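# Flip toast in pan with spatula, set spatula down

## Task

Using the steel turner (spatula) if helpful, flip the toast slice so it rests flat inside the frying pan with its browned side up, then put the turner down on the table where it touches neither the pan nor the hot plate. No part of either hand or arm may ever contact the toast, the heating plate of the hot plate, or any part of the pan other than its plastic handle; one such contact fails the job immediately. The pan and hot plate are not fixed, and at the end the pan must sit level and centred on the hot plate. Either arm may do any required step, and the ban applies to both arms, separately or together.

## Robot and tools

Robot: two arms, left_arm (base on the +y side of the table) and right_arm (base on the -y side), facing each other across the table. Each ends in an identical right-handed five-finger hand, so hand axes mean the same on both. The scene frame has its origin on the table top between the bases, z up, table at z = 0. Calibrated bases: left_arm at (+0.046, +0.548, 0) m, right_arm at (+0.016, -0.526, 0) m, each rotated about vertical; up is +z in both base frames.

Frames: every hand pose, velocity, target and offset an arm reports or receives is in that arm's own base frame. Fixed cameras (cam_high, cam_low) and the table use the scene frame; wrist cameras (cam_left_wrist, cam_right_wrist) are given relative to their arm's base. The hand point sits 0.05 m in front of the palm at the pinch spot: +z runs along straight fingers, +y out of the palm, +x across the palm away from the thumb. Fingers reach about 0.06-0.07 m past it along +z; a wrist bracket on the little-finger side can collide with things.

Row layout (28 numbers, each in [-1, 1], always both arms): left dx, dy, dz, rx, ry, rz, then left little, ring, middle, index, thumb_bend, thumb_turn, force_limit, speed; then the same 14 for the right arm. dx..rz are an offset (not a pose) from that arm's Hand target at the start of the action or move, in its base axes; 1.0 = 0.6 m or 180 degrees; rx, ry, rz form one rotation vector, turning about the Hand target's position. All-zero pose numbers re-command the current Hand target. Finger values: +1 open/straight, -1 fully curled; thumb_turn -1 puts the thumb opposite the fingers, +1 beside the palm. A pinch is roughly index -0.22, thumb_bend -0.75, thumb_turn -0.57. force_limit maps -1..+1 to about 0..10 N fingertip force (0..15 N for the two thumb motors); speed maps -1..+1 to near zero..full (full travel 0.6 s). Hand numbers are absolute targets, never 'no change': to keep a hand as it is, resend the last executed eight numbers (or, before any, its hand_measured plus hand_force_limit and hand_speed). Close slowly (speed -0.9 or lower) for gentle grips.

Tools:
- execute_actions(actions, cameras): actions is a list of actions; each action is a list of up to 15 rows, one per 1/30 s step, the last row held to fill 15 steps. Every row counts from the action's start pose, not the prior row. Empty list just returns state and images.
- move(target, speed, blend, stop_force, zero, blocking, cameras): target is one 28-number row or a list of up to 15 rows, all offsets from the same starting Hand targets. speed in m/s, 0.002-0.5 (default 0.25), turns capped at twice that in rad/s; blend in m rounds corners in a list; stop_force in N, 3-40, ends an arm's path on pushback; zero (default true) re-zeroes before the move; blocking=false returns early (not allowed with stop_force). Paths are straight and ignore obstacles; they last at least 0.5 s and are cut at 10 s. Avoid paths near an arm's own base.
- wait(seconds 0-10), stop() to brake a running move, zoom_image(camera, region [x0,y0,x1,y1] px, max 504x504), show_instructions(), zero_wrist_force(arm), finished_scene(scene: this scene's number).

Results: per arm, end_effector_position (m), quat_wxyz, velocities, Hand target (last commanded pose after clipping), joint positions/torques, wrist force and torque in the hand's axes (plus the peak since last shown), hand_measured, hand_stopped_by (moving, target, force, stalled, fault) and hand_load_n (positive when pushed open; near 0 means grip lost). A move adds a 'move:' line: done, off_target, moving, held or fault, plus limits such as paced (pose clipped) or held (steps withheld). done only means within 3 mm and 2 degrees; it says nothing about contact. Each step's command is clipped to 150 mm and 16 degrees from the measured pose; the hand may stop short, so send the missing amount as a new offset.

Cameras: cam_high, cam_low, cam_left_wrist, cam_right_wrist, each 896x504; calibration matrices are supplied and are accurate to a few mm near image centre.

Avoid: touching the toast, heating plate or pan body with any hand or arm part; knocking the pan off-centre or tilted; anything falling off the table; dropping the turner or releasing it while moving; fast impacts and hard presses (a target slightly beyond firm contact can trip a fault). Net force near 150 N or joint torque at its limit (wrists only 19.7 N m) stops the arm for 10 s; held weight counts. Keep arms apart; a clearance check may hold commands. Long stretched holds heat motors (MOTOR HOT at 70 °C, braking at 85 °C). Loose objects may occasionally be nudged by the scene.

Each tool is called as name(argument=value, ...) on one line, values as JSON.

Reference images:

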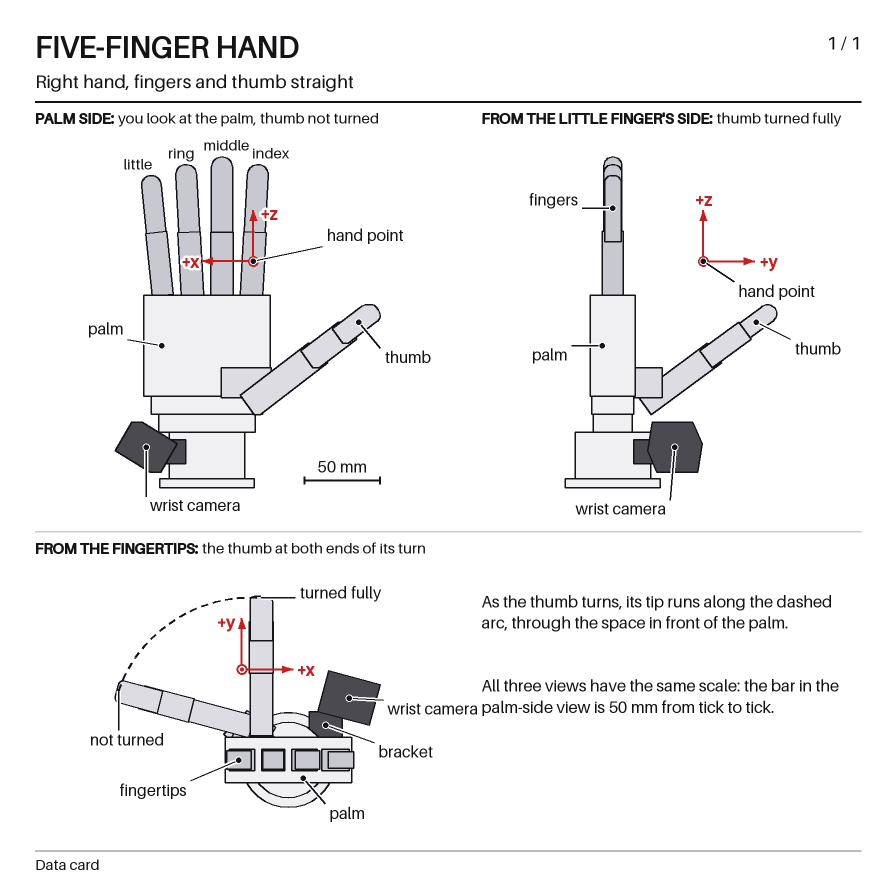

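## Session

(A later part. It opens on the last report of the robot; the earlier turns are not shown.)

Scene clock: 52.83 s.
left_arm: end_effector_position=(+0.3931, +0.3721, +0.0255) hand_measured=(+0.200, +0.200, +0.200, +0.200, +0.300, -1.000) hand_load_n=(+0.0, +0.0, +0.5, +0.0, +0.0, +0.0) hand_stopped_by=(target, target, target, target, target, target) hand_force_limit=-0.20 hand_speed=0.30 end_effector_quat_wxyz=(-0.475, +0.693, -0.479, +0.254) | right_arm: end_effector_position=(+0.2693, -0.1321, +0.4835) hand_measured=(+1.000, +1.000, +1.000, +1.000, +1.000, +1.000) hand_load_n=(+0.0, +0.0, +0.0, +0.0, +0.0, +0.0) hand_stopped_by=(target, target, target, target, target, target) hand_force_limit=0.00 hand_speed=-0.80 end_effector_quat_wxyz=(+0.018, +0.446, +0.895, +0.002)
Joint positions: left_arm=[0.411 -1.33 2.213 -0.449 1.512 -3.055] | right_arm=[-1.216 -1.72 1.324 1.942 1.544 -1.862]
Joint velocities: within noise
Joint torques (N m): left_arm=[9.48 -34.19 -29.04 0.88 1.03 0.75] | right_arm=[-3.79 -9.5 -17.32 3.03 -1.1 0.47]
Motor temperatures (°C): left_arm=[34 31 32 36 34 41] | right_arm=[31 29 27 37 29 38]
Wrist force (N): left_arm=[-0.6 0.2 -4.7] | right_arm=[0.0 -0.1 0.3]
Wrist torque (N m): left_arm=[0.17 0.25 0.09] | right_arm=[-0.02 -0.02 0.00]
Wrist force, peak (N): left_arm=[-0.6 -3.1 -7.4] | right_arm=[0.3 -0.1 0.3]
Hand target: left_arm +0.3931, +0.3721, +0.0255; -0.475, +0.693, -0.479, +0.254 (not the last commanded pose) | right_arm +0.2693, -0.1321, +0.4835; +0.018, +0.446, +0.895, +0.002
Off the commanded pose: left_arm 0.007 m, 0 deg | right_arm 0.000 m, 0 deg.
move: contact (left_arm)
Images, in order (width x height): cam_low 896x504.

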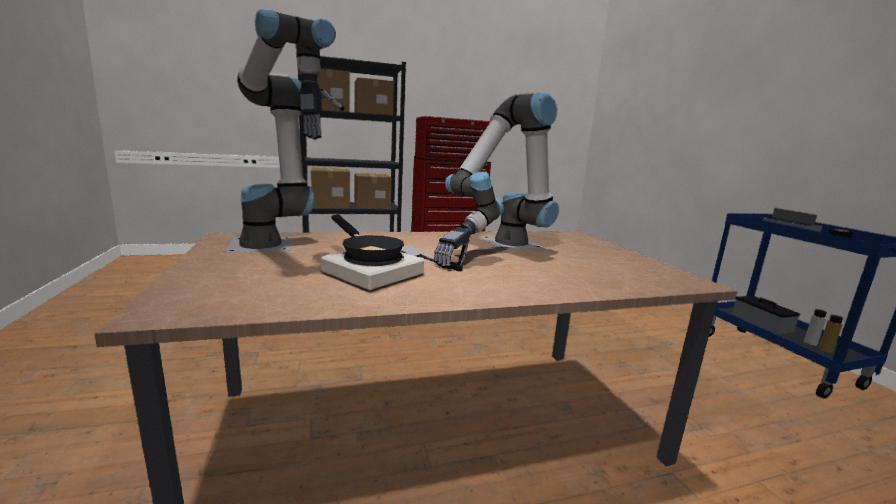

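move(target=[0,0,0.0017,0,0,0,-0.5,-0.5,-0.5,-0.5,0.3,-1,-0.2,-0.85,0,0,0,0,0,0,1,1,1,1,1,1,0,-0.8], speed=0.02)

zoom_image(camera="cam_low", region=[420, 220, 490, 280])

zoom_image(camera="cam_high", region=[430, 270, 500, 330])

Scene clock: 56.47 s.
left_arm: end_effector_position=(+0.3931, +0.3721, +0.0266) hand_measured=(-0.374, -0.214, -0.190, -0.314, +0.304, -1.000) hand_load_n=(+1.0, +0.0, +0.0, +3.5, +4.0, +1.0) hand_stopped_by=(force, force, force, force, target, target) hand_force_limit=-0.20 hand_speed=-0.85 end_effector_quat_wxyz=(-0.475, +0.693, -0.479, +0.254) | right_arm: end_effector_position=(+0.2693, -0.1321, +0.4835) hand_measured=(+1.000, +1.000, +1.000, +1.000, +1.000, +1.000) hand_load_n=(+0.0, +0.0, +0.0, +0.0, +0.0, +0.0) hand_stopped_by=(target, target, target, target, target, target) hand_force_limit=0.00 hand_speed=-0.80 end_effector_quat_wxyz=(+0.018, +0.446, +0.895, +0.002)
Joint positions: left_arm=[0.411 -1.332 2.212 -0.446 1.512 -3.055] | right_arm=[-1.216 -1.72 1.324 1.942 1.544 -1.862]
Joint velocities: within noise
Joint torques (N m): left_arm=[8.17 -25.41 -18.86 0.21 1.18 0.83] | right_arm=[-3.58 -9.6 -16.72 3.23 -0.93 0.43]
Motor temperatures (°C): left_arm=[34 31 32 36 34 41] | right_arm=[31 29 27 37 29 38]
Wrist force (N): left_arm=[-1.1 -2.3 -7.1] | right_arm=[0.0 -0.1 -0.1]
Wrist torque (N m): left_arm=[0.08 0.28 0.04] | right_arm=[-0.01 0.01 -0.01]
Wrist force, peak (N): left_arm=[-0.9 -2.2 -7.2] | right_arm=[0.2 -0.3 0.1]
Hand target: left_arm +0.3931, +0.3721, +0.0265; -0.475, +0.693, -0.479, +0.254 | right_arm +0.2693, -0.1321, +0.4835; +0.018, +0.446, +0.895, +0.002
Off the commanded pose: left_arm 0.000 m, 0 deg | right_arm 0.000 m, 0 deg.
move: done
camera_calibration:
cam_left_wrist: T_world_to_cam=[[-0.324089, -0.310473, -0.893629, 0.268916], [-0.855229, 0.499961, 0.136461, 0.141995], [0.404412, 0.808483, -0.427558, -0.336876], [0, 0, 0, 1]] pos_world=[0.344828, 0.284858, 0.0769006]
cam_right_wrist: T_world_to_cam=[[0.643652, 0.765318, -0.000503743, -0.0625387], [0.642122, -0.539683, 0.544446, -0.50237], [0.416403, -0.350758, -0.838795, 0.360555], [0, 0, 0, 1]] pos_world=[0.2127, -0.0967913, 0.575914]

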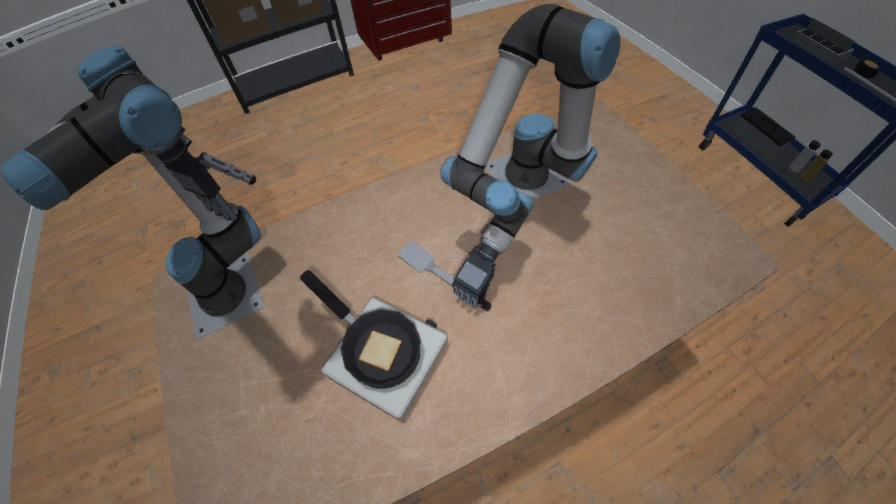

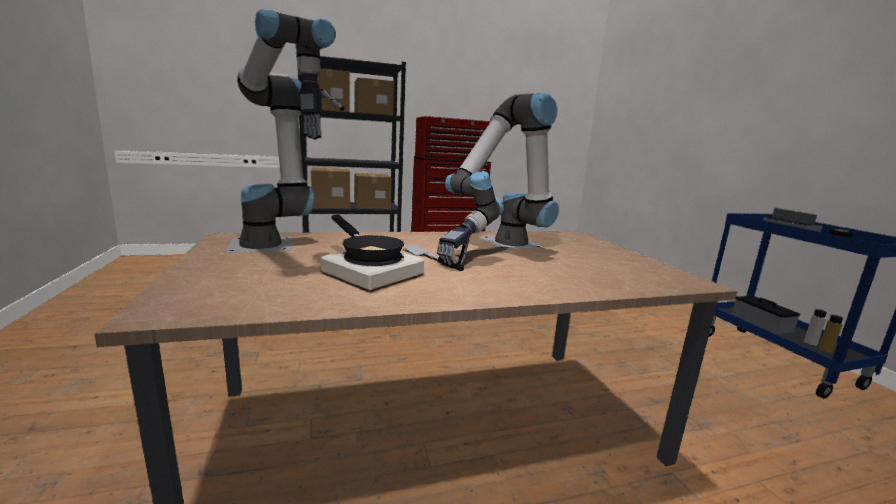

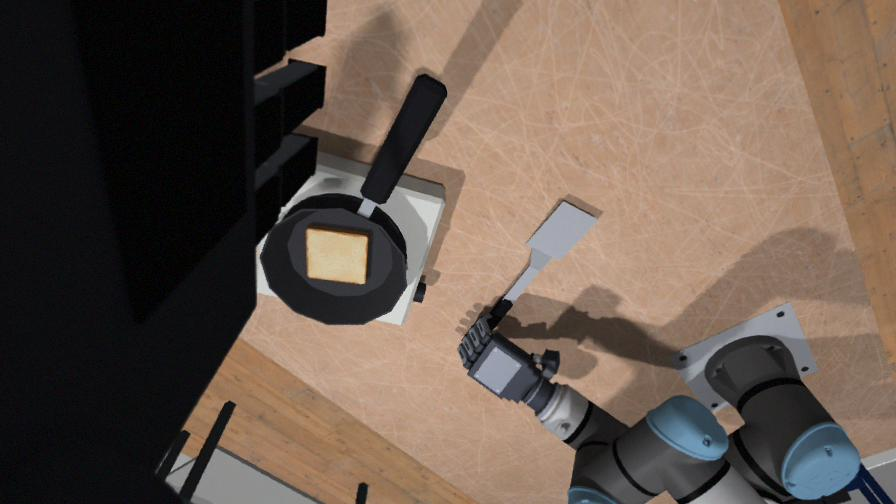

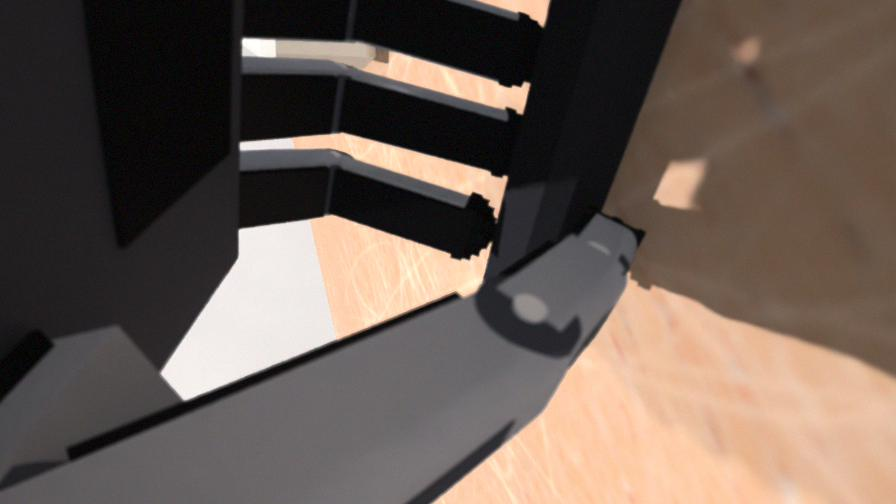

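Scaled by 7.200 from the camera's 896x504 image, which has a finer 1280x720 frame.

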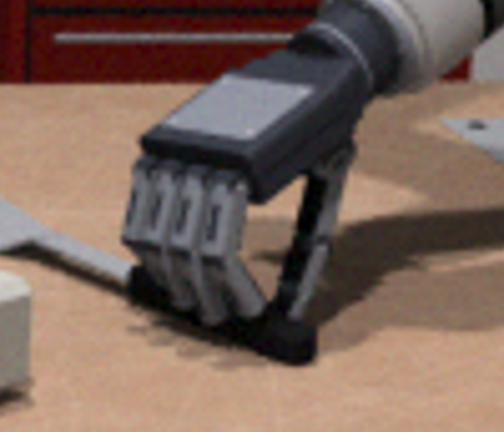

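Scaled by 7.200 from the camera's 896x504 image, which has a finer 1280x720 frame.

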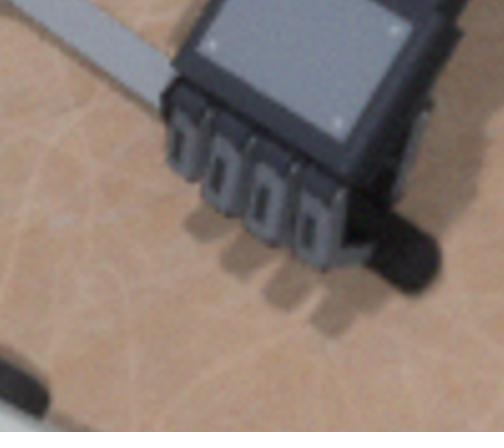

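move(target=[0,0,0.005,0,0,0,-0.7,-0.7,-0.7,-0.7,-0.1,-1,0.5,-0.8,0,0,0,0,0,0,1,1,1,1,1,1,0,-0.8], speed=0.02)

zoom_image(camera="cam_low", region=[400, 210, 490, 280])

zoom_image(camera="cam_high", region=[390, 230, 500, 330])

Scene clock: 58.83 s.
left_arm: end_effector_position=(+0.3932, +0.3721, +0.0296) hand_measured=(-0.700, -0.324, -0.232, -0.388, +0.304, -1.000) hand_load_n=(+0.0, +8.0, +0.0, +3.0, +19.0, +4.0) hand_stopped_by=(target, force, force, force, force, target) hand_force_limit=0.50 hand_speed=-0.80 end_effector_quat_wxyz=(-0.475, +0.693, -0.479, +0.254) | right_arm: end_effector_position=(+0.2693, -0.1321, +0.4835) hand_measured=(+1.000, +1.000, +1.000, +1.000, +1.000, +1.000) hand_load_n=(+0.0, +0.0, +0.0, +0.0, +0.0, +0.0) hand_stopped_by=(target, target, target, target, target, target) hand_force_limit=0.00 hand_speed=-0.80 end_effector_quat_wxyz=(+0.018, +0.446, +0.895, +0.002)
Joint positions: left_arm=[0.411 -1.339 2.209 -0.437 1.512 -3.055] | right_arm=[-1.216 -1.72 1.324 1.942 1.544 -1.862]
Joint velocities: within noise
Joint torques (N m): left_arm=[8.02 -21.31 -20.98 -1.84 1.03 0.87] | right_arm=[-3.83 -9.36 -16.08 3.13 -1.13 0.46]
Motor temperatures (°C): left_arm=[34 31 32 36 34 41] | right_arm=[31 29 27 37 29 38]
Wrist force (N): left_arm=[-0.1 3.6 -1.6] | right_arm=[0.1 -0.2 0.1]
Wrist torque (N m): left_arm=[0.38 0.14 0.30] | right_arm=[-0.03 0.00 0.00]
Wrist force, peak (N): left_arm=[-0.9 -2.1 -7.3] | right_arm=[0.2 -0.3 0.3]
Hand target: left_arm +0.3931, +0.3721, +0.0295; -0.475, +0.693, -0.479, +0.254 | right_arm +0.2693, -0.1321, +0.4835; +0.018, +0.446, +0.895, +0.002
Off the commanded pose: left_arm 0.000 m, 0 deg | right_arm 0.000 m, 0 deg.
move: done
camera_calibration:
cam_left_wrist: T_world_to_cam=[[-0.32409, -0.310473, -0.893629, 0.271611], [-0.855229, 0.499962, 0.136462, 0.141587], [0.404412, 0.808483, -0.427558, -0.335592], [0, 0, 0, 1]] pos_world=[0.344833, 0.28486, 0.0799126]
cam_right_wrist: T_world_to_cam=[[0.643652, 0.765318, -0.000503872, -0.0625386], [0.642122, -0.539683, 0.544447, -0.50237], [0.416403, -0.350758, -0.838795, 0.360555], [0, 0, 0, 1]] pos_world=[0.2127, -0.0967913, 0.575914]

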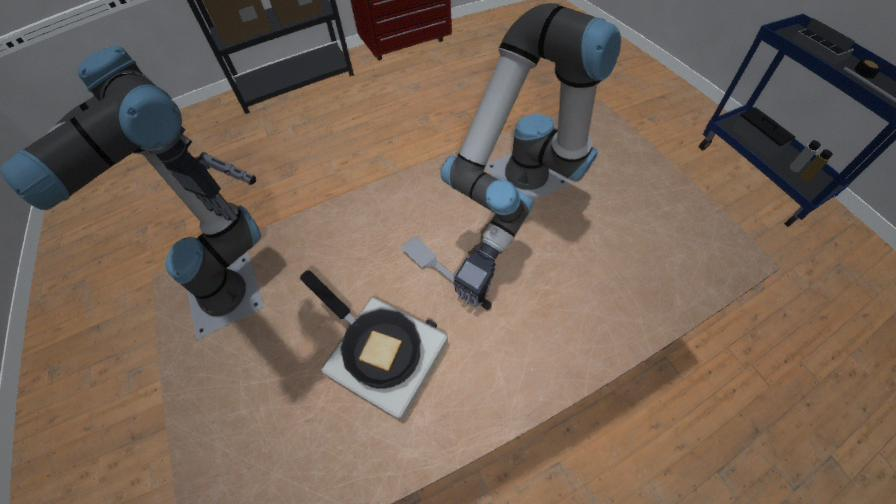

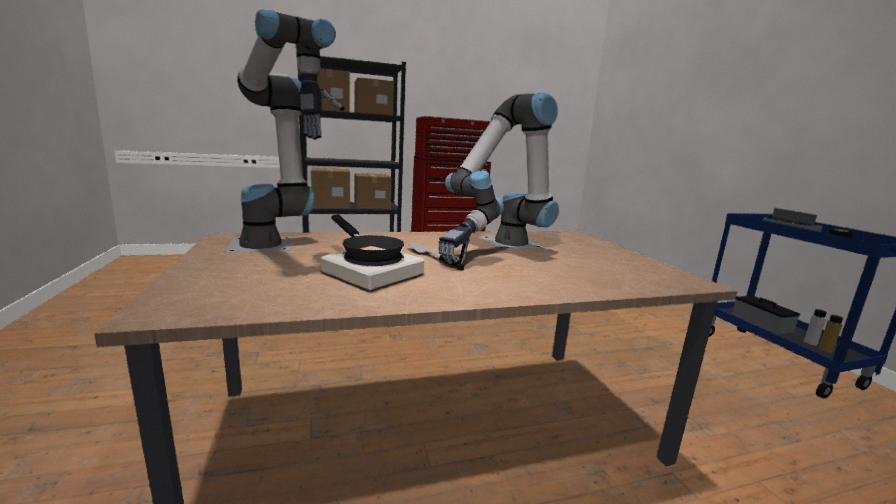

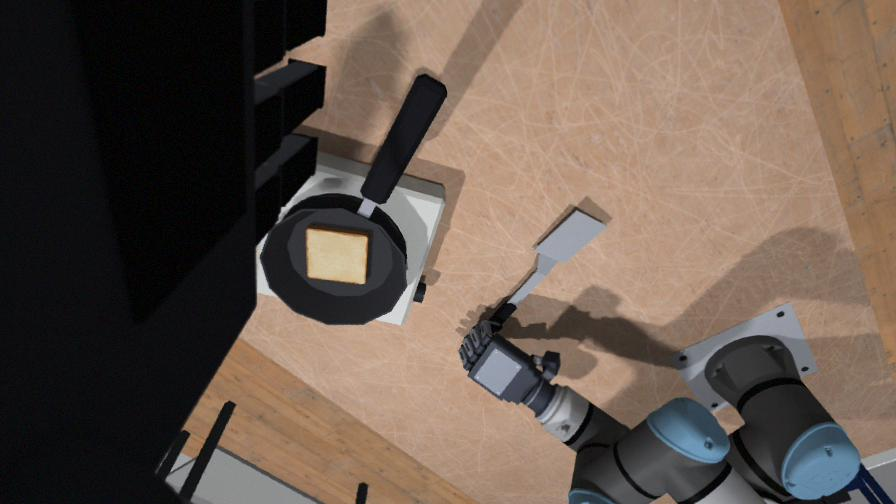

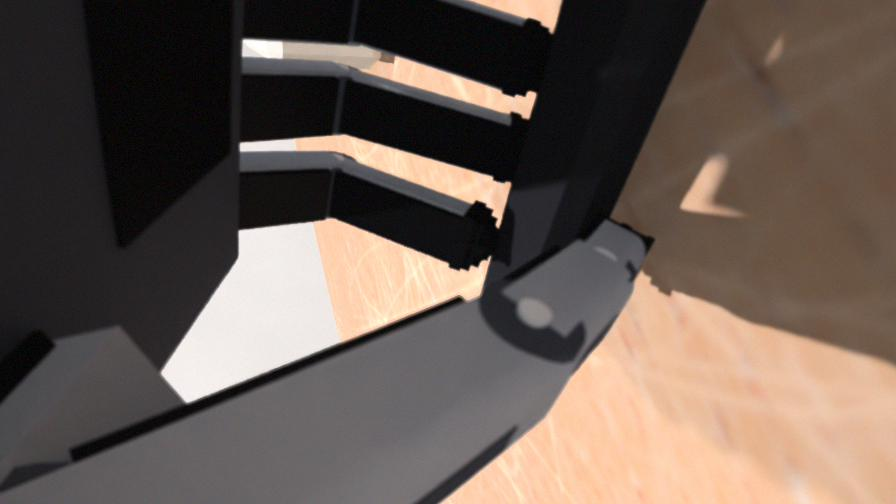

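Scaled by 5.600 from the camera's 896x504 image, which has a finer 1280x720 frame.

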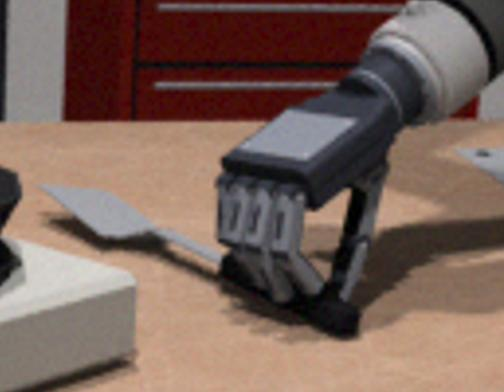

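Scaled by 4.582 from the camera's 896x504 image, which has a finer 1280x720 frame.

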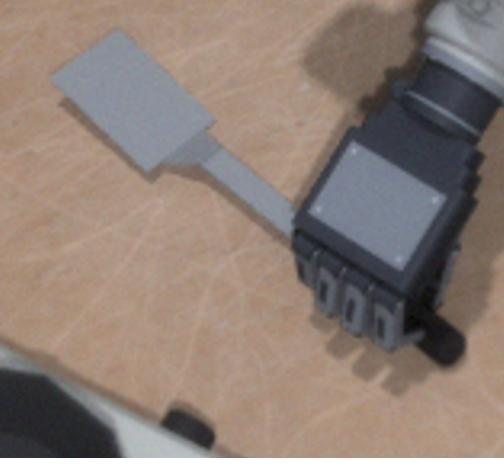

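move(target=[0,0,0.2,0,0,0,-0.7,-0.7,-0.7,-0.7,-0.1,-1,0.5,-0.8,0,0,0,0,0,0,1,1,1,1,1,1,0,-0.8], speed=0.05)

zoom_image(camera="cam_low", region=[390, 160, 490, 240])

zoom_image(camera="cam_high", region=[390, 200, 500, 300])

Scene clock: 62.93 s.
left_arm: end_effector_position=(+0.3932, +0.3721, +0.1497) hand_measured=(-0.700, -0.322, -0.232, -0.390, +0.304, -1.000) hand_load_n=(+0.0, +8.5, +0.0, +2.0, +19.5, +3.5) hand_stopped_by=(target, force, force, force, force, target) hand_force_limit=0.50 hand_speed=-0.80 end_effector_quat_wxyz=(-0.475, +0.693, -0.479, +0.254) | right_arm: end_effector_position=(+0.2693, -0.1321, +0.4835) hand_measured=(+1.000, +1.000, +1.000, +1.000, +1.000, +1.000) hand_load_n=(+0.0, +0.0, +0.0, +0.0, +0.0, +0.0) hand_stopped_by=(target, target, target, target, target, target) hand_force_limit=0.00 hand_speed=-0.80 end_effector_quat_wxyz=(+0.018, +0.446, +0.895, +0.002)
Joint positions: left_arm=[0.411 -1.552 2.061 -0.076 1.512 -3.055] | right_arm=[-1.216 -1.72 1.324 1.942 1.544 -1.862]
Joint velocities: within noise
Joint torques (N m): left_arm=[8.46 -19.02 -12.17 -2.32 0.3 1.39] | right_arm=[-3.52 -9.95 -16.36 2.87 -1.01 0.7]
Motor temperatures (°C): left_arm=[34 31 32 36 34 41] | right_arm=[31 29 27 37 29 38]
Wrist force (N): left_arm=[0.0 3.8 -1.1] | right_arm=[0.2 -0.1 0.1]
Wrist torque (N m): left_arm=[0.32 0.08 0.35] | right_arm=[-0.02 -0.03 0.01]
Wrist force, peak (N): left_arm=[0.0 4.4 -1.1] | right_arm=[0.2 -0.3 0.2]
Hand target: left_arm +0.3931, +0.3721, +0.1495; -0.475, +0.693, -0.479, +0.254 | right_arm +0.2693, -0.1321, +0.4835; +0.018, +0.446, +0.895, +0.002
Off the commanded pose: left_arm 0.000 m, 0 deg | right_arm 0.000 m, 0 deg.
move: done
camera_calibration:
cam_left_wrist: T_world_to_cam=[[-0.323908, -0.310373, -0.893729, 0.378872], [-0.855255, 0.499949, 0.136343, 0.125264], [0.404502, 0.808529, -0.427386, -0.284375], [0, 0, 0, 1]] pos_world=[0.344883, 0.284892, 0.199992]
cam_right_wrist: T_world_to_cam=[[0.643652, 0.765318, -0.000503533, -0.0625389], [0.642122, -0.539683, 0.544446, -0.50237], [0.416403, -0.350758, -0.838795, 0.360555], [0, 0, 0, 1]] pos_world=[0.2127, -0.0967913, 0.575914]

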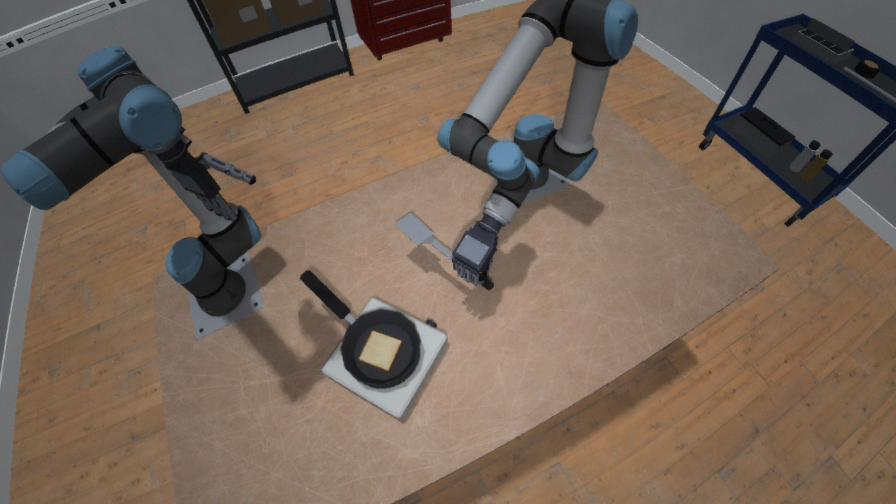

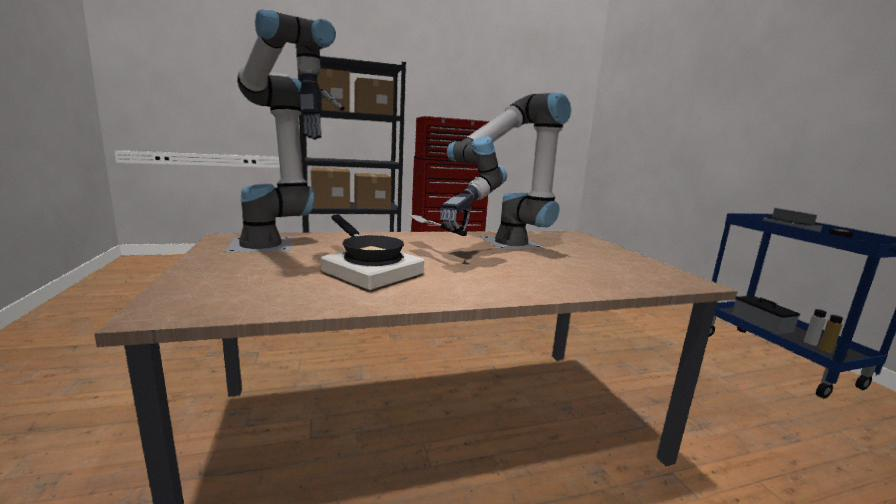

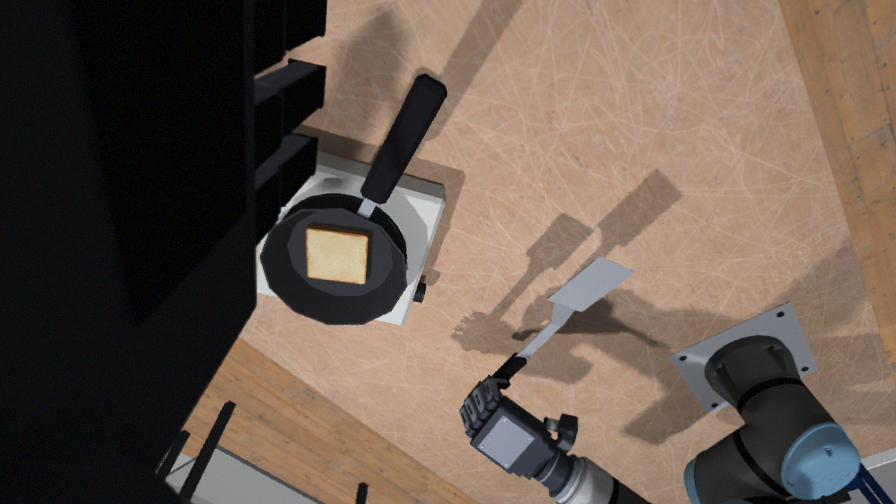

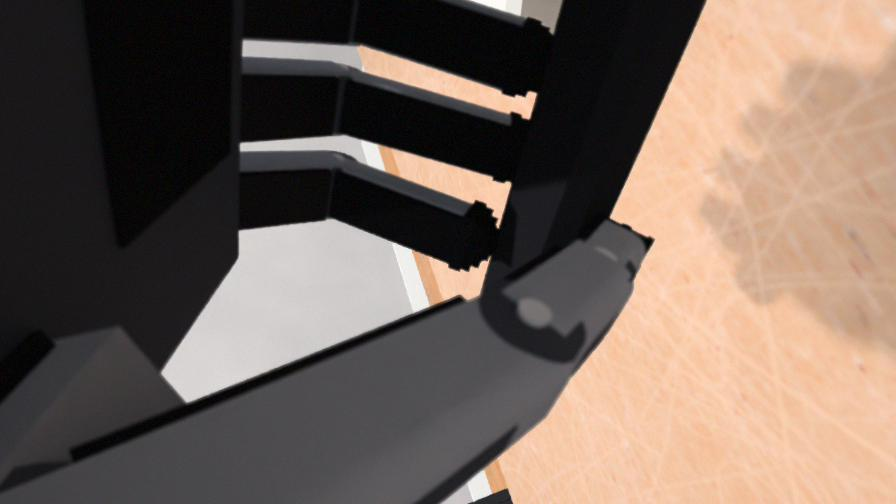

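Scaled by 5.040 from the camera's 896x504 image, which has a finer 1280x720 frame.

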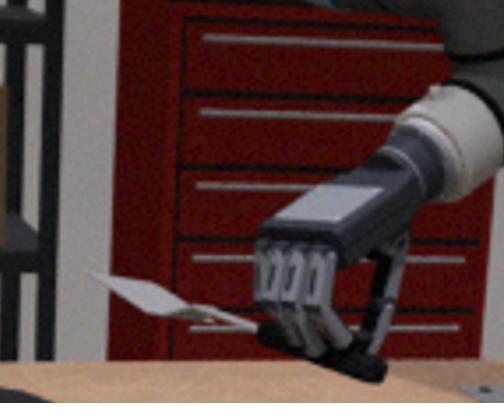

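Scaled by 4.582 from the camera's 896x504 image, which has a finer 1280x720 frame.

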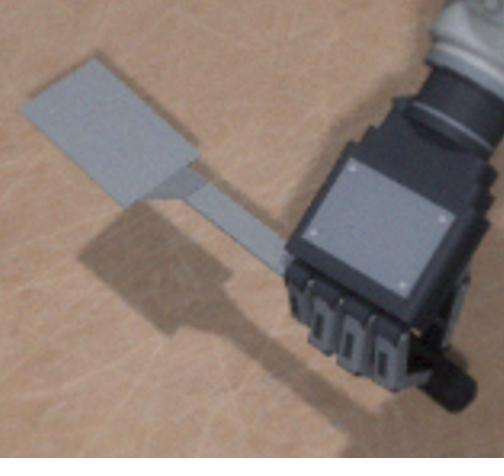

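zoom_image(camera="cam_low", region=[400, 205, 480, 245])

zoom_image(camera="cam_high", region=[390, 205, 450, 265])

Scaled by 6.300 from the camera's 896x504 image, which has a finer 1280x720 frame.

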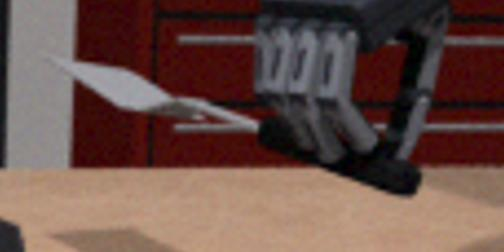

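Scaled by 8.400 from the camera's 896x504 image, which has a finer 1280x720 frame.

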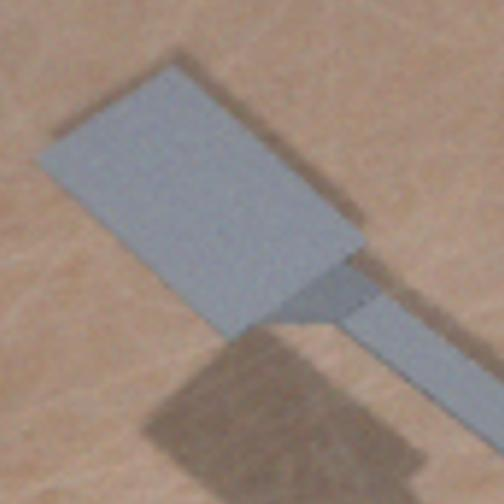

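move(target=[0.047,0.5415,0.2505,0.0830,0.1316,0.1350,-0.7,-0.7,-0.7,-0.7,-0.1,-1,0.5,-0.8,0,0,0,0,0,0,1,1,1,1,1,1,0,-0.8], speed=0.15)

zoom_image(camera="cam_low", region=[340, 170, 480, 290])

zoom_image(camera="cam_high", region=[340, 260, 480, 400])

Scene clock: 78.30 s.
left_arm: end_effector_position=(+0.4213, +0.6970, +0.2998) hand_measured=(-0.700, -0.322, -0.232, -0.390, +0.304, -1.000) hand_load_n=(+0.0, +9.5, +0.0, +2.0, +19.5, +3.5) hand_stopped_by=(target, force, force, force, force, target) hand_force_limit=0.50 hand_speed=-0.80 end_effector_quat_wxyz=(-0.495, +0.748, -0.438, -0.061) | right_arm: end_effector_position=(+0.2693, -0.1321, +0.4835) hand_measured=(+1.000, +1.000, +1.000, +1.000, +1.000, +1.000) hand_load_n=(+0.0, +0.0, +0.0, +0.0, +0.0, +0.0) hand_stopped_by=(target, target, target, target, target, target) hand_force_limit=0.00 hand_speed=-0.80 end_effector_quat_wxyz=(+0.018, +0.446, +0.895, +0.002)
Joint positions: left_arm=[0.674 -0.849 0.714 0.717 1.153 -2.751] | right_arm=[-1.216 -1.72 1.324 1.942 1.544 -1.862]
Joint velocities: within noise
Joint torques (N m): left_arm=[-13.16 -52.56 -36.7 0.92 -0.77 1.69] | right_arm=[-3.74 -9.51 -16.11 2.82 -1.05 0.74]
Motor temperatures (°C): left_arm=[34 31 32 36 34 41] | right_arm=[31 29 27 37 29 38]
Wrist force (N): left_arm=[1.9 2.7 -0.6] | right_arm=[0.1 0.0 -0.1]
Wrist torque (N m): left_arm=[0.23 -0.07 0.27] | right_arm=[0.01 0.00 0.00]
Wrist force, peak (N): left_arm=[1.2 5.1 -1.8] | right_arm=[0.2 -0.4 0.1]
Hand target: left_arm +0.4213, +0.6970, +0.2998; -0.495, +0.748, -0.439, -0.061 | right_arm +0.2693, -0.1321, +0.4835; +0.018, +0.446, +0.895, +0.002
Off the commanded pose: left_arm 0.000 m, 0 deg | right_arm 0.000 m, 0 deg.
move: done
camera_calibration:
cam_left_wrist: T_world_to_cam=[[-0.554455, -0.277023, -0.784754, 0.664151], [-0.822143, 0.0360728, 0.568137, 0.146292], [-0.129079, 0.960186, -0.247753, -0.429006], [0, 0, 0, 1]] pos_world=[0.43314, 0.590633, 0.331794]
cam_right_wrist: T_world_to_cam=[[0.643652, 0.765318, -0.000503412, -0.0625389], [0.642122, -0.539683, 0.544446, -0.50237], [0.416403, -0.350757, -0.838796, 0.360555], [0, 0, 0, 1]] pos_world=[0.2127, -0.0967913, 0.575914]

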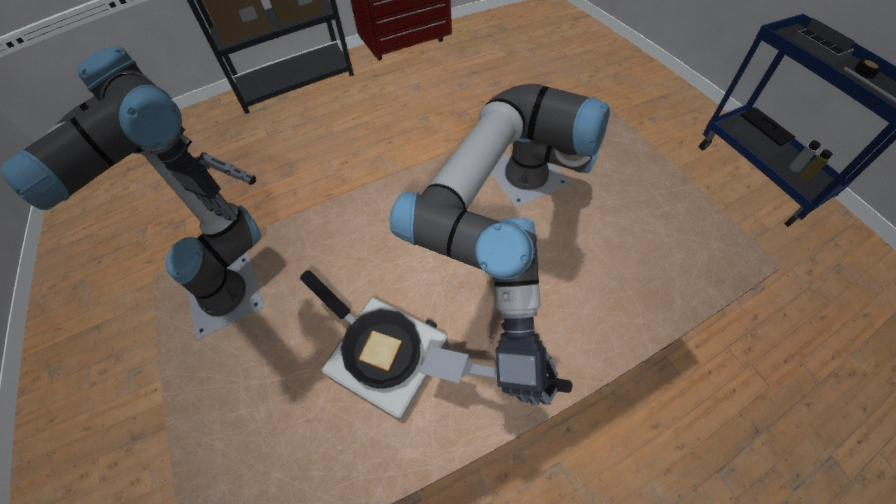

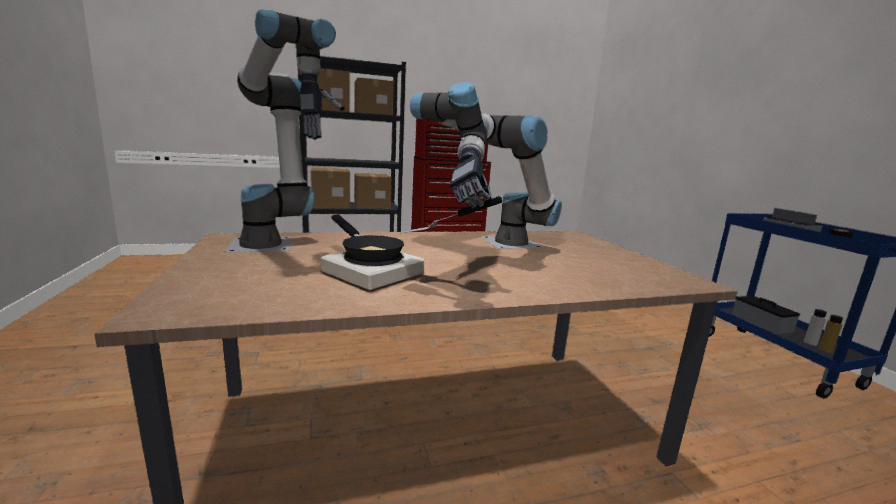

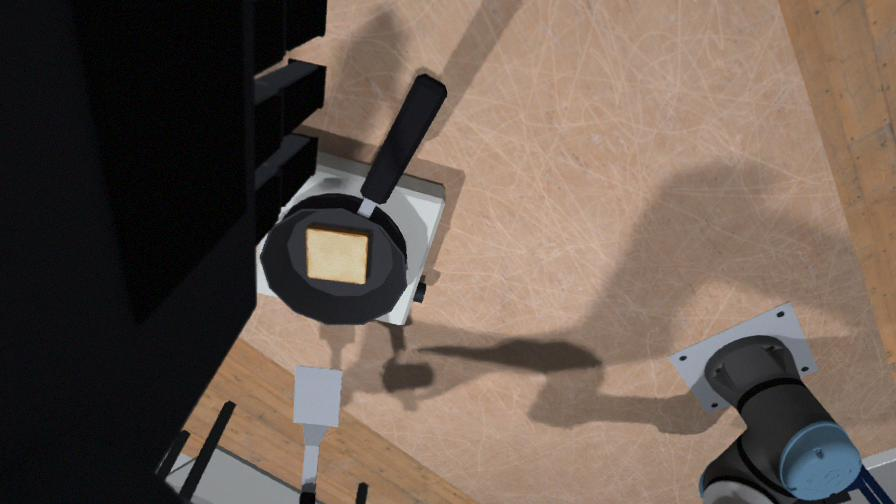

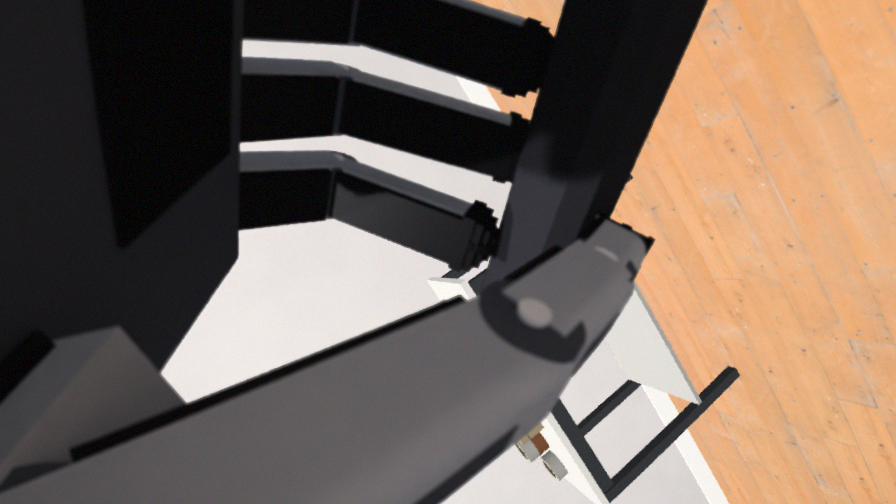

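Scaled by 3.600 from the camera's 896x504 image, which has a finer 1280x720 frame.

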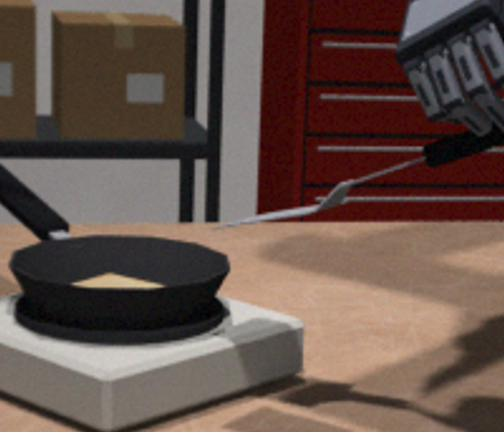

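Scaled by 3.600 from the camera's 896x504 image, which has a finer 1280x720 frame.

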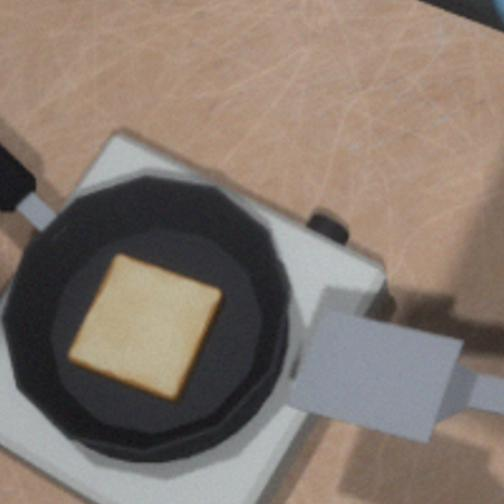

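zoom_image(camera="cam_low", region=[390, 205, 460, 245])

zoom_image(camera="cam_high", region=[410, 330, 480, 400])

zoom_image(camera="cam_left_wrist", region=[250, 180, 430, 500])

Scaled by 7.200 from the camera's 896x504 image, which has a finer 1280x720 frame.

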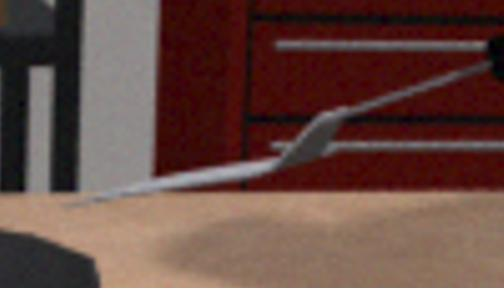

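Scaled by 7.200 from the camera's 896x504 image, which has a finer 1280x720 frame.

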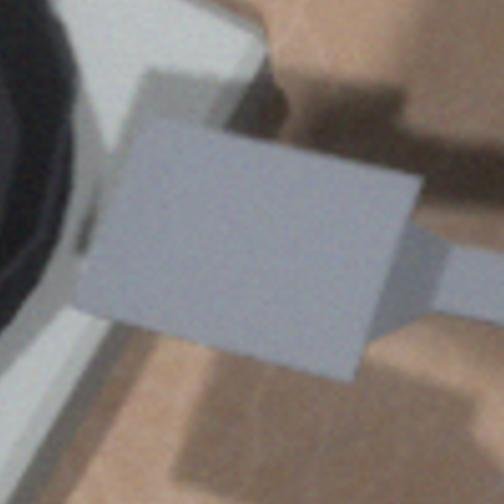

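Scaled by 1.575 from the camera's 896x504 image, which has a finer 1280x720 frame.

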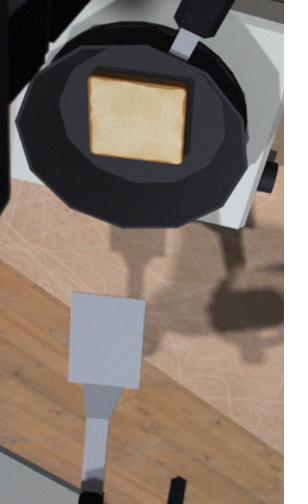

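move(target=[0.1425,-0.1667,0.2413,0.1232,0.1122,0,-0.7,-0.7,-0.7,-0.7,-0.1,-1,0.5,-0.8,0,0,0,0,0,0,1,1,1,1,1,1,0,-0.8], speed=0.15)

zoom_image(camera="cam_low", region=[340, 160, 480, 280])

zoom_image(camera="cam_high", region=[360, 290, 460, 390])

zoom_image(camera="cam_left_wrist", region=[250, 180, 430, 420])

Scene clock: 97.60 s.
left_arm: end_effector_position=(+0.5069, +0.5969, +0.4446) hand_measured=(-0.700, -0.322, -0.232, -0.390, +0.304, -1.000) hand_load_n=(+0.0, +8.0, +0.0, +3.0, +19.5, +3.5) hand_stopped_by=(target, force, force, force, force, target) hand_force_limit=0.50 hand_speed=-0.80 end_effector_quat_wxyz=(-0.545, +0.617, -0.498, -0.273) | right_arm: end_effector_position=(+0.2693, -0.1321, +0.4835) hand_measured=(+1.000, +1.000, +1.000, +1.000, +1.000, +1.000) hand_load_n=(+0.0, +0.0, +0.0, +0.0, +0.0, +0.0) hand_stopped_by=(target, target, target, target, target, target) hand_force_limit=0.00 hand_speed=-0.80 end_effector_quat_wxyz=(+0.018, +0.446, +0.895, +0.002)
Joint positions: left_arm=[0.371 -0.856 0.566 0.74 0.635 -2.369] | right_arm=[-1.216 -1.72 1.324 1.942 1.544 -1.862]
Joint velocities: within noise
Joint torques (N m): left_arm=[8.84 -63.23 -14.08 1.65 -1.74 0.65] | right_arm=[-4.49 -9.7 -17.15 2.61 -1.22 0.64]
Motor temperatures (°C): left_arm=[34 31 32 35 34 41] | right_arm=[31 29 27 37 29 38]
Wrist force (N): left_arm=[4.3 1.3 -1.8] | right_arm=[-0.1 -0.2 -0.2]
Wrist torque (N m): left_arm=[0.18 -0.17 0.25] | right_arm=[-0.01 0.02 -0.02]
Wrist force, peak (N): left_arm=[4.6 0.5 -2.4] | right_arm=[0.3 -0.3 -0.1]
Hand target: left_arm +0.5068, +0.5970, +0.4446; -0.545, +0.617, -0.498, -0.273 | right_arm +0.2693, -0.1321, +0.4835; +0.018, +0.446, +0.895, +0.002
Off the commanded pose: left_arm 0.000 m, 0 deg | right_arm 0.000 m, 0 deg.
move: done
camera_calibration:
cam_left_wrist: T_world_to_cam=[[-0.803391, -0.00345713, -0.595442, 0.676289], [-0.578667, -0.231226, 0.782099, 0.0790913], [-0.140386, 0.972894, 0.183765, -0.479702], [0, 0, 0, 1]] pos_world=[0.521748, 0.487325, 0.428986]
cam_right_wrist: T_world_to_cam=[[0.643652, 0.765318, -0.000503497, -0.0625388], [0.642122, -0.539683, 0.544446, -0.50237], [0.416403, -0.350758, -0.838796, 0.360555], [0, 0, 0, 1]] pos_world=[0.2127, -0.0967913, 0.575914]

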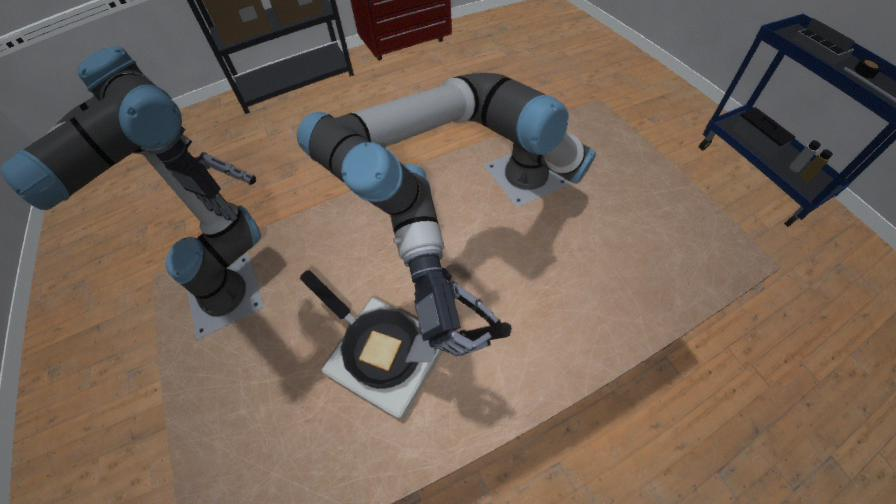

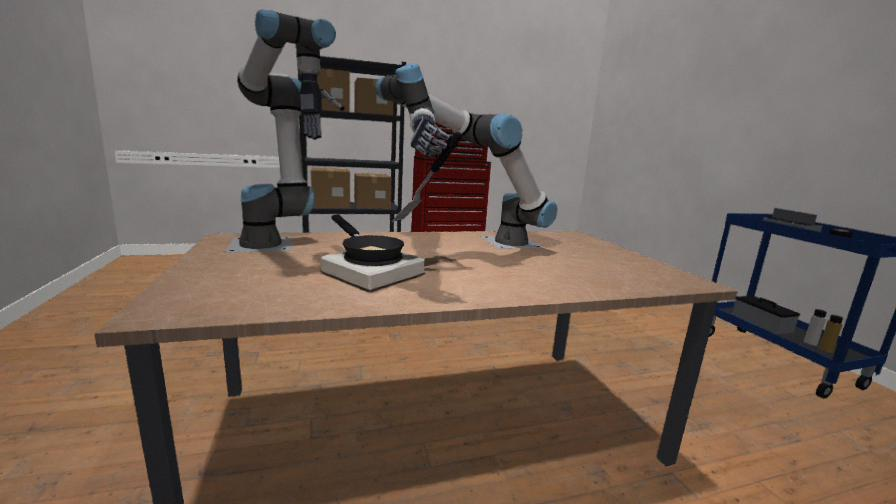

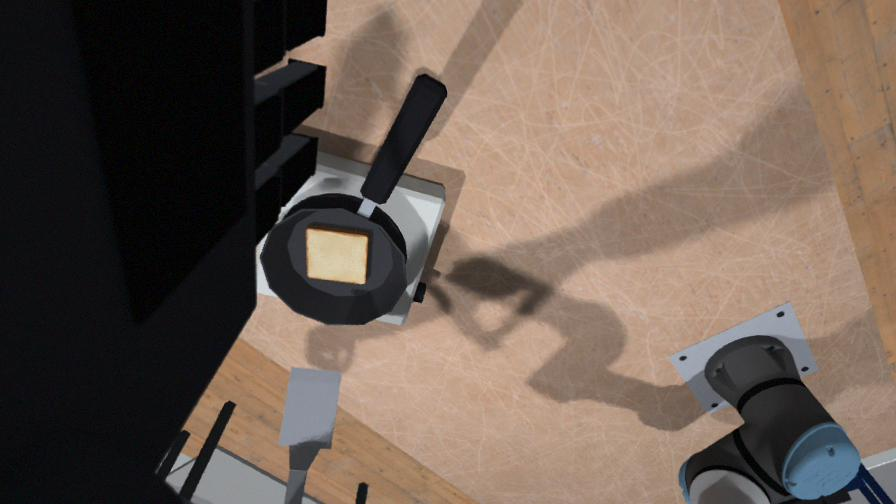

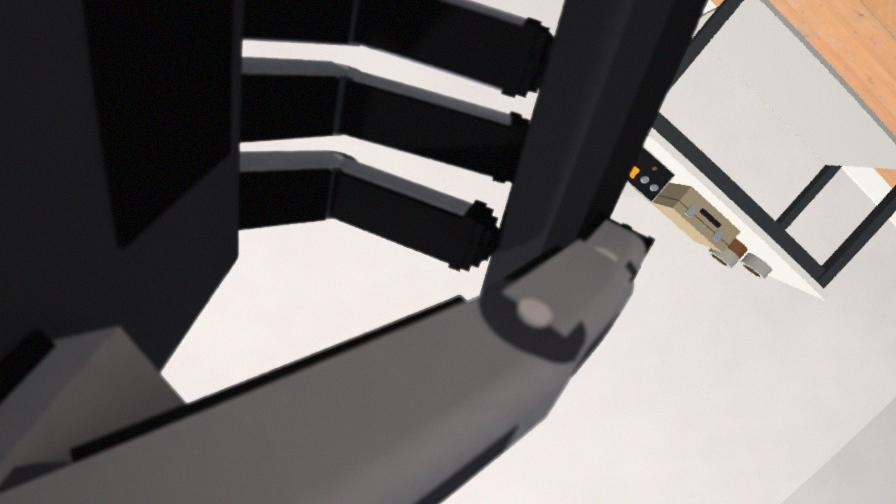

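Scaled by 3.600 from the camera's 896x504 image, which has a finer 1280x720 frame.

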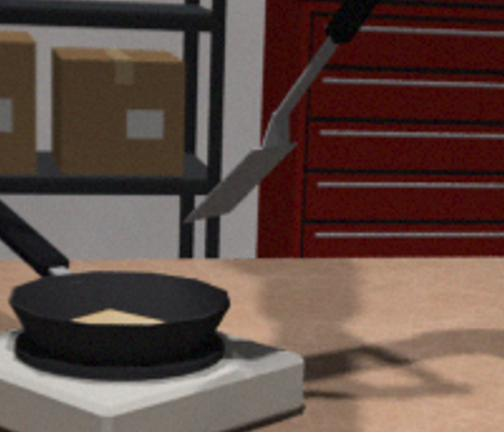

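Scaled by 5.040 from the camera's 896x504 image, which has a finer 1280x720 frame.

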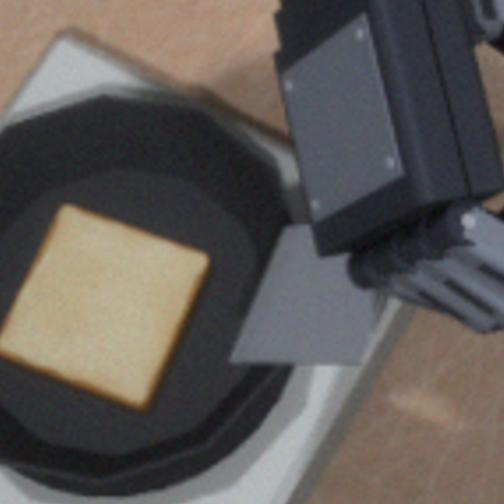

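Scaled by 2.100 from the camera's 896x504 image, which has a finer 1280x720 frame.

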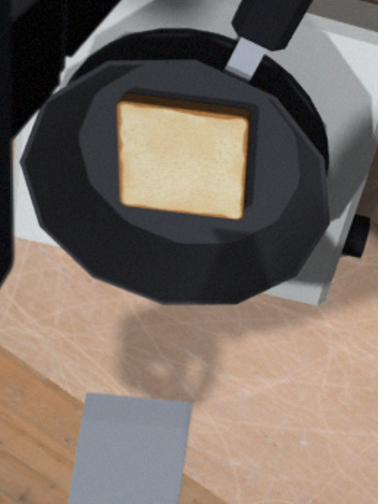

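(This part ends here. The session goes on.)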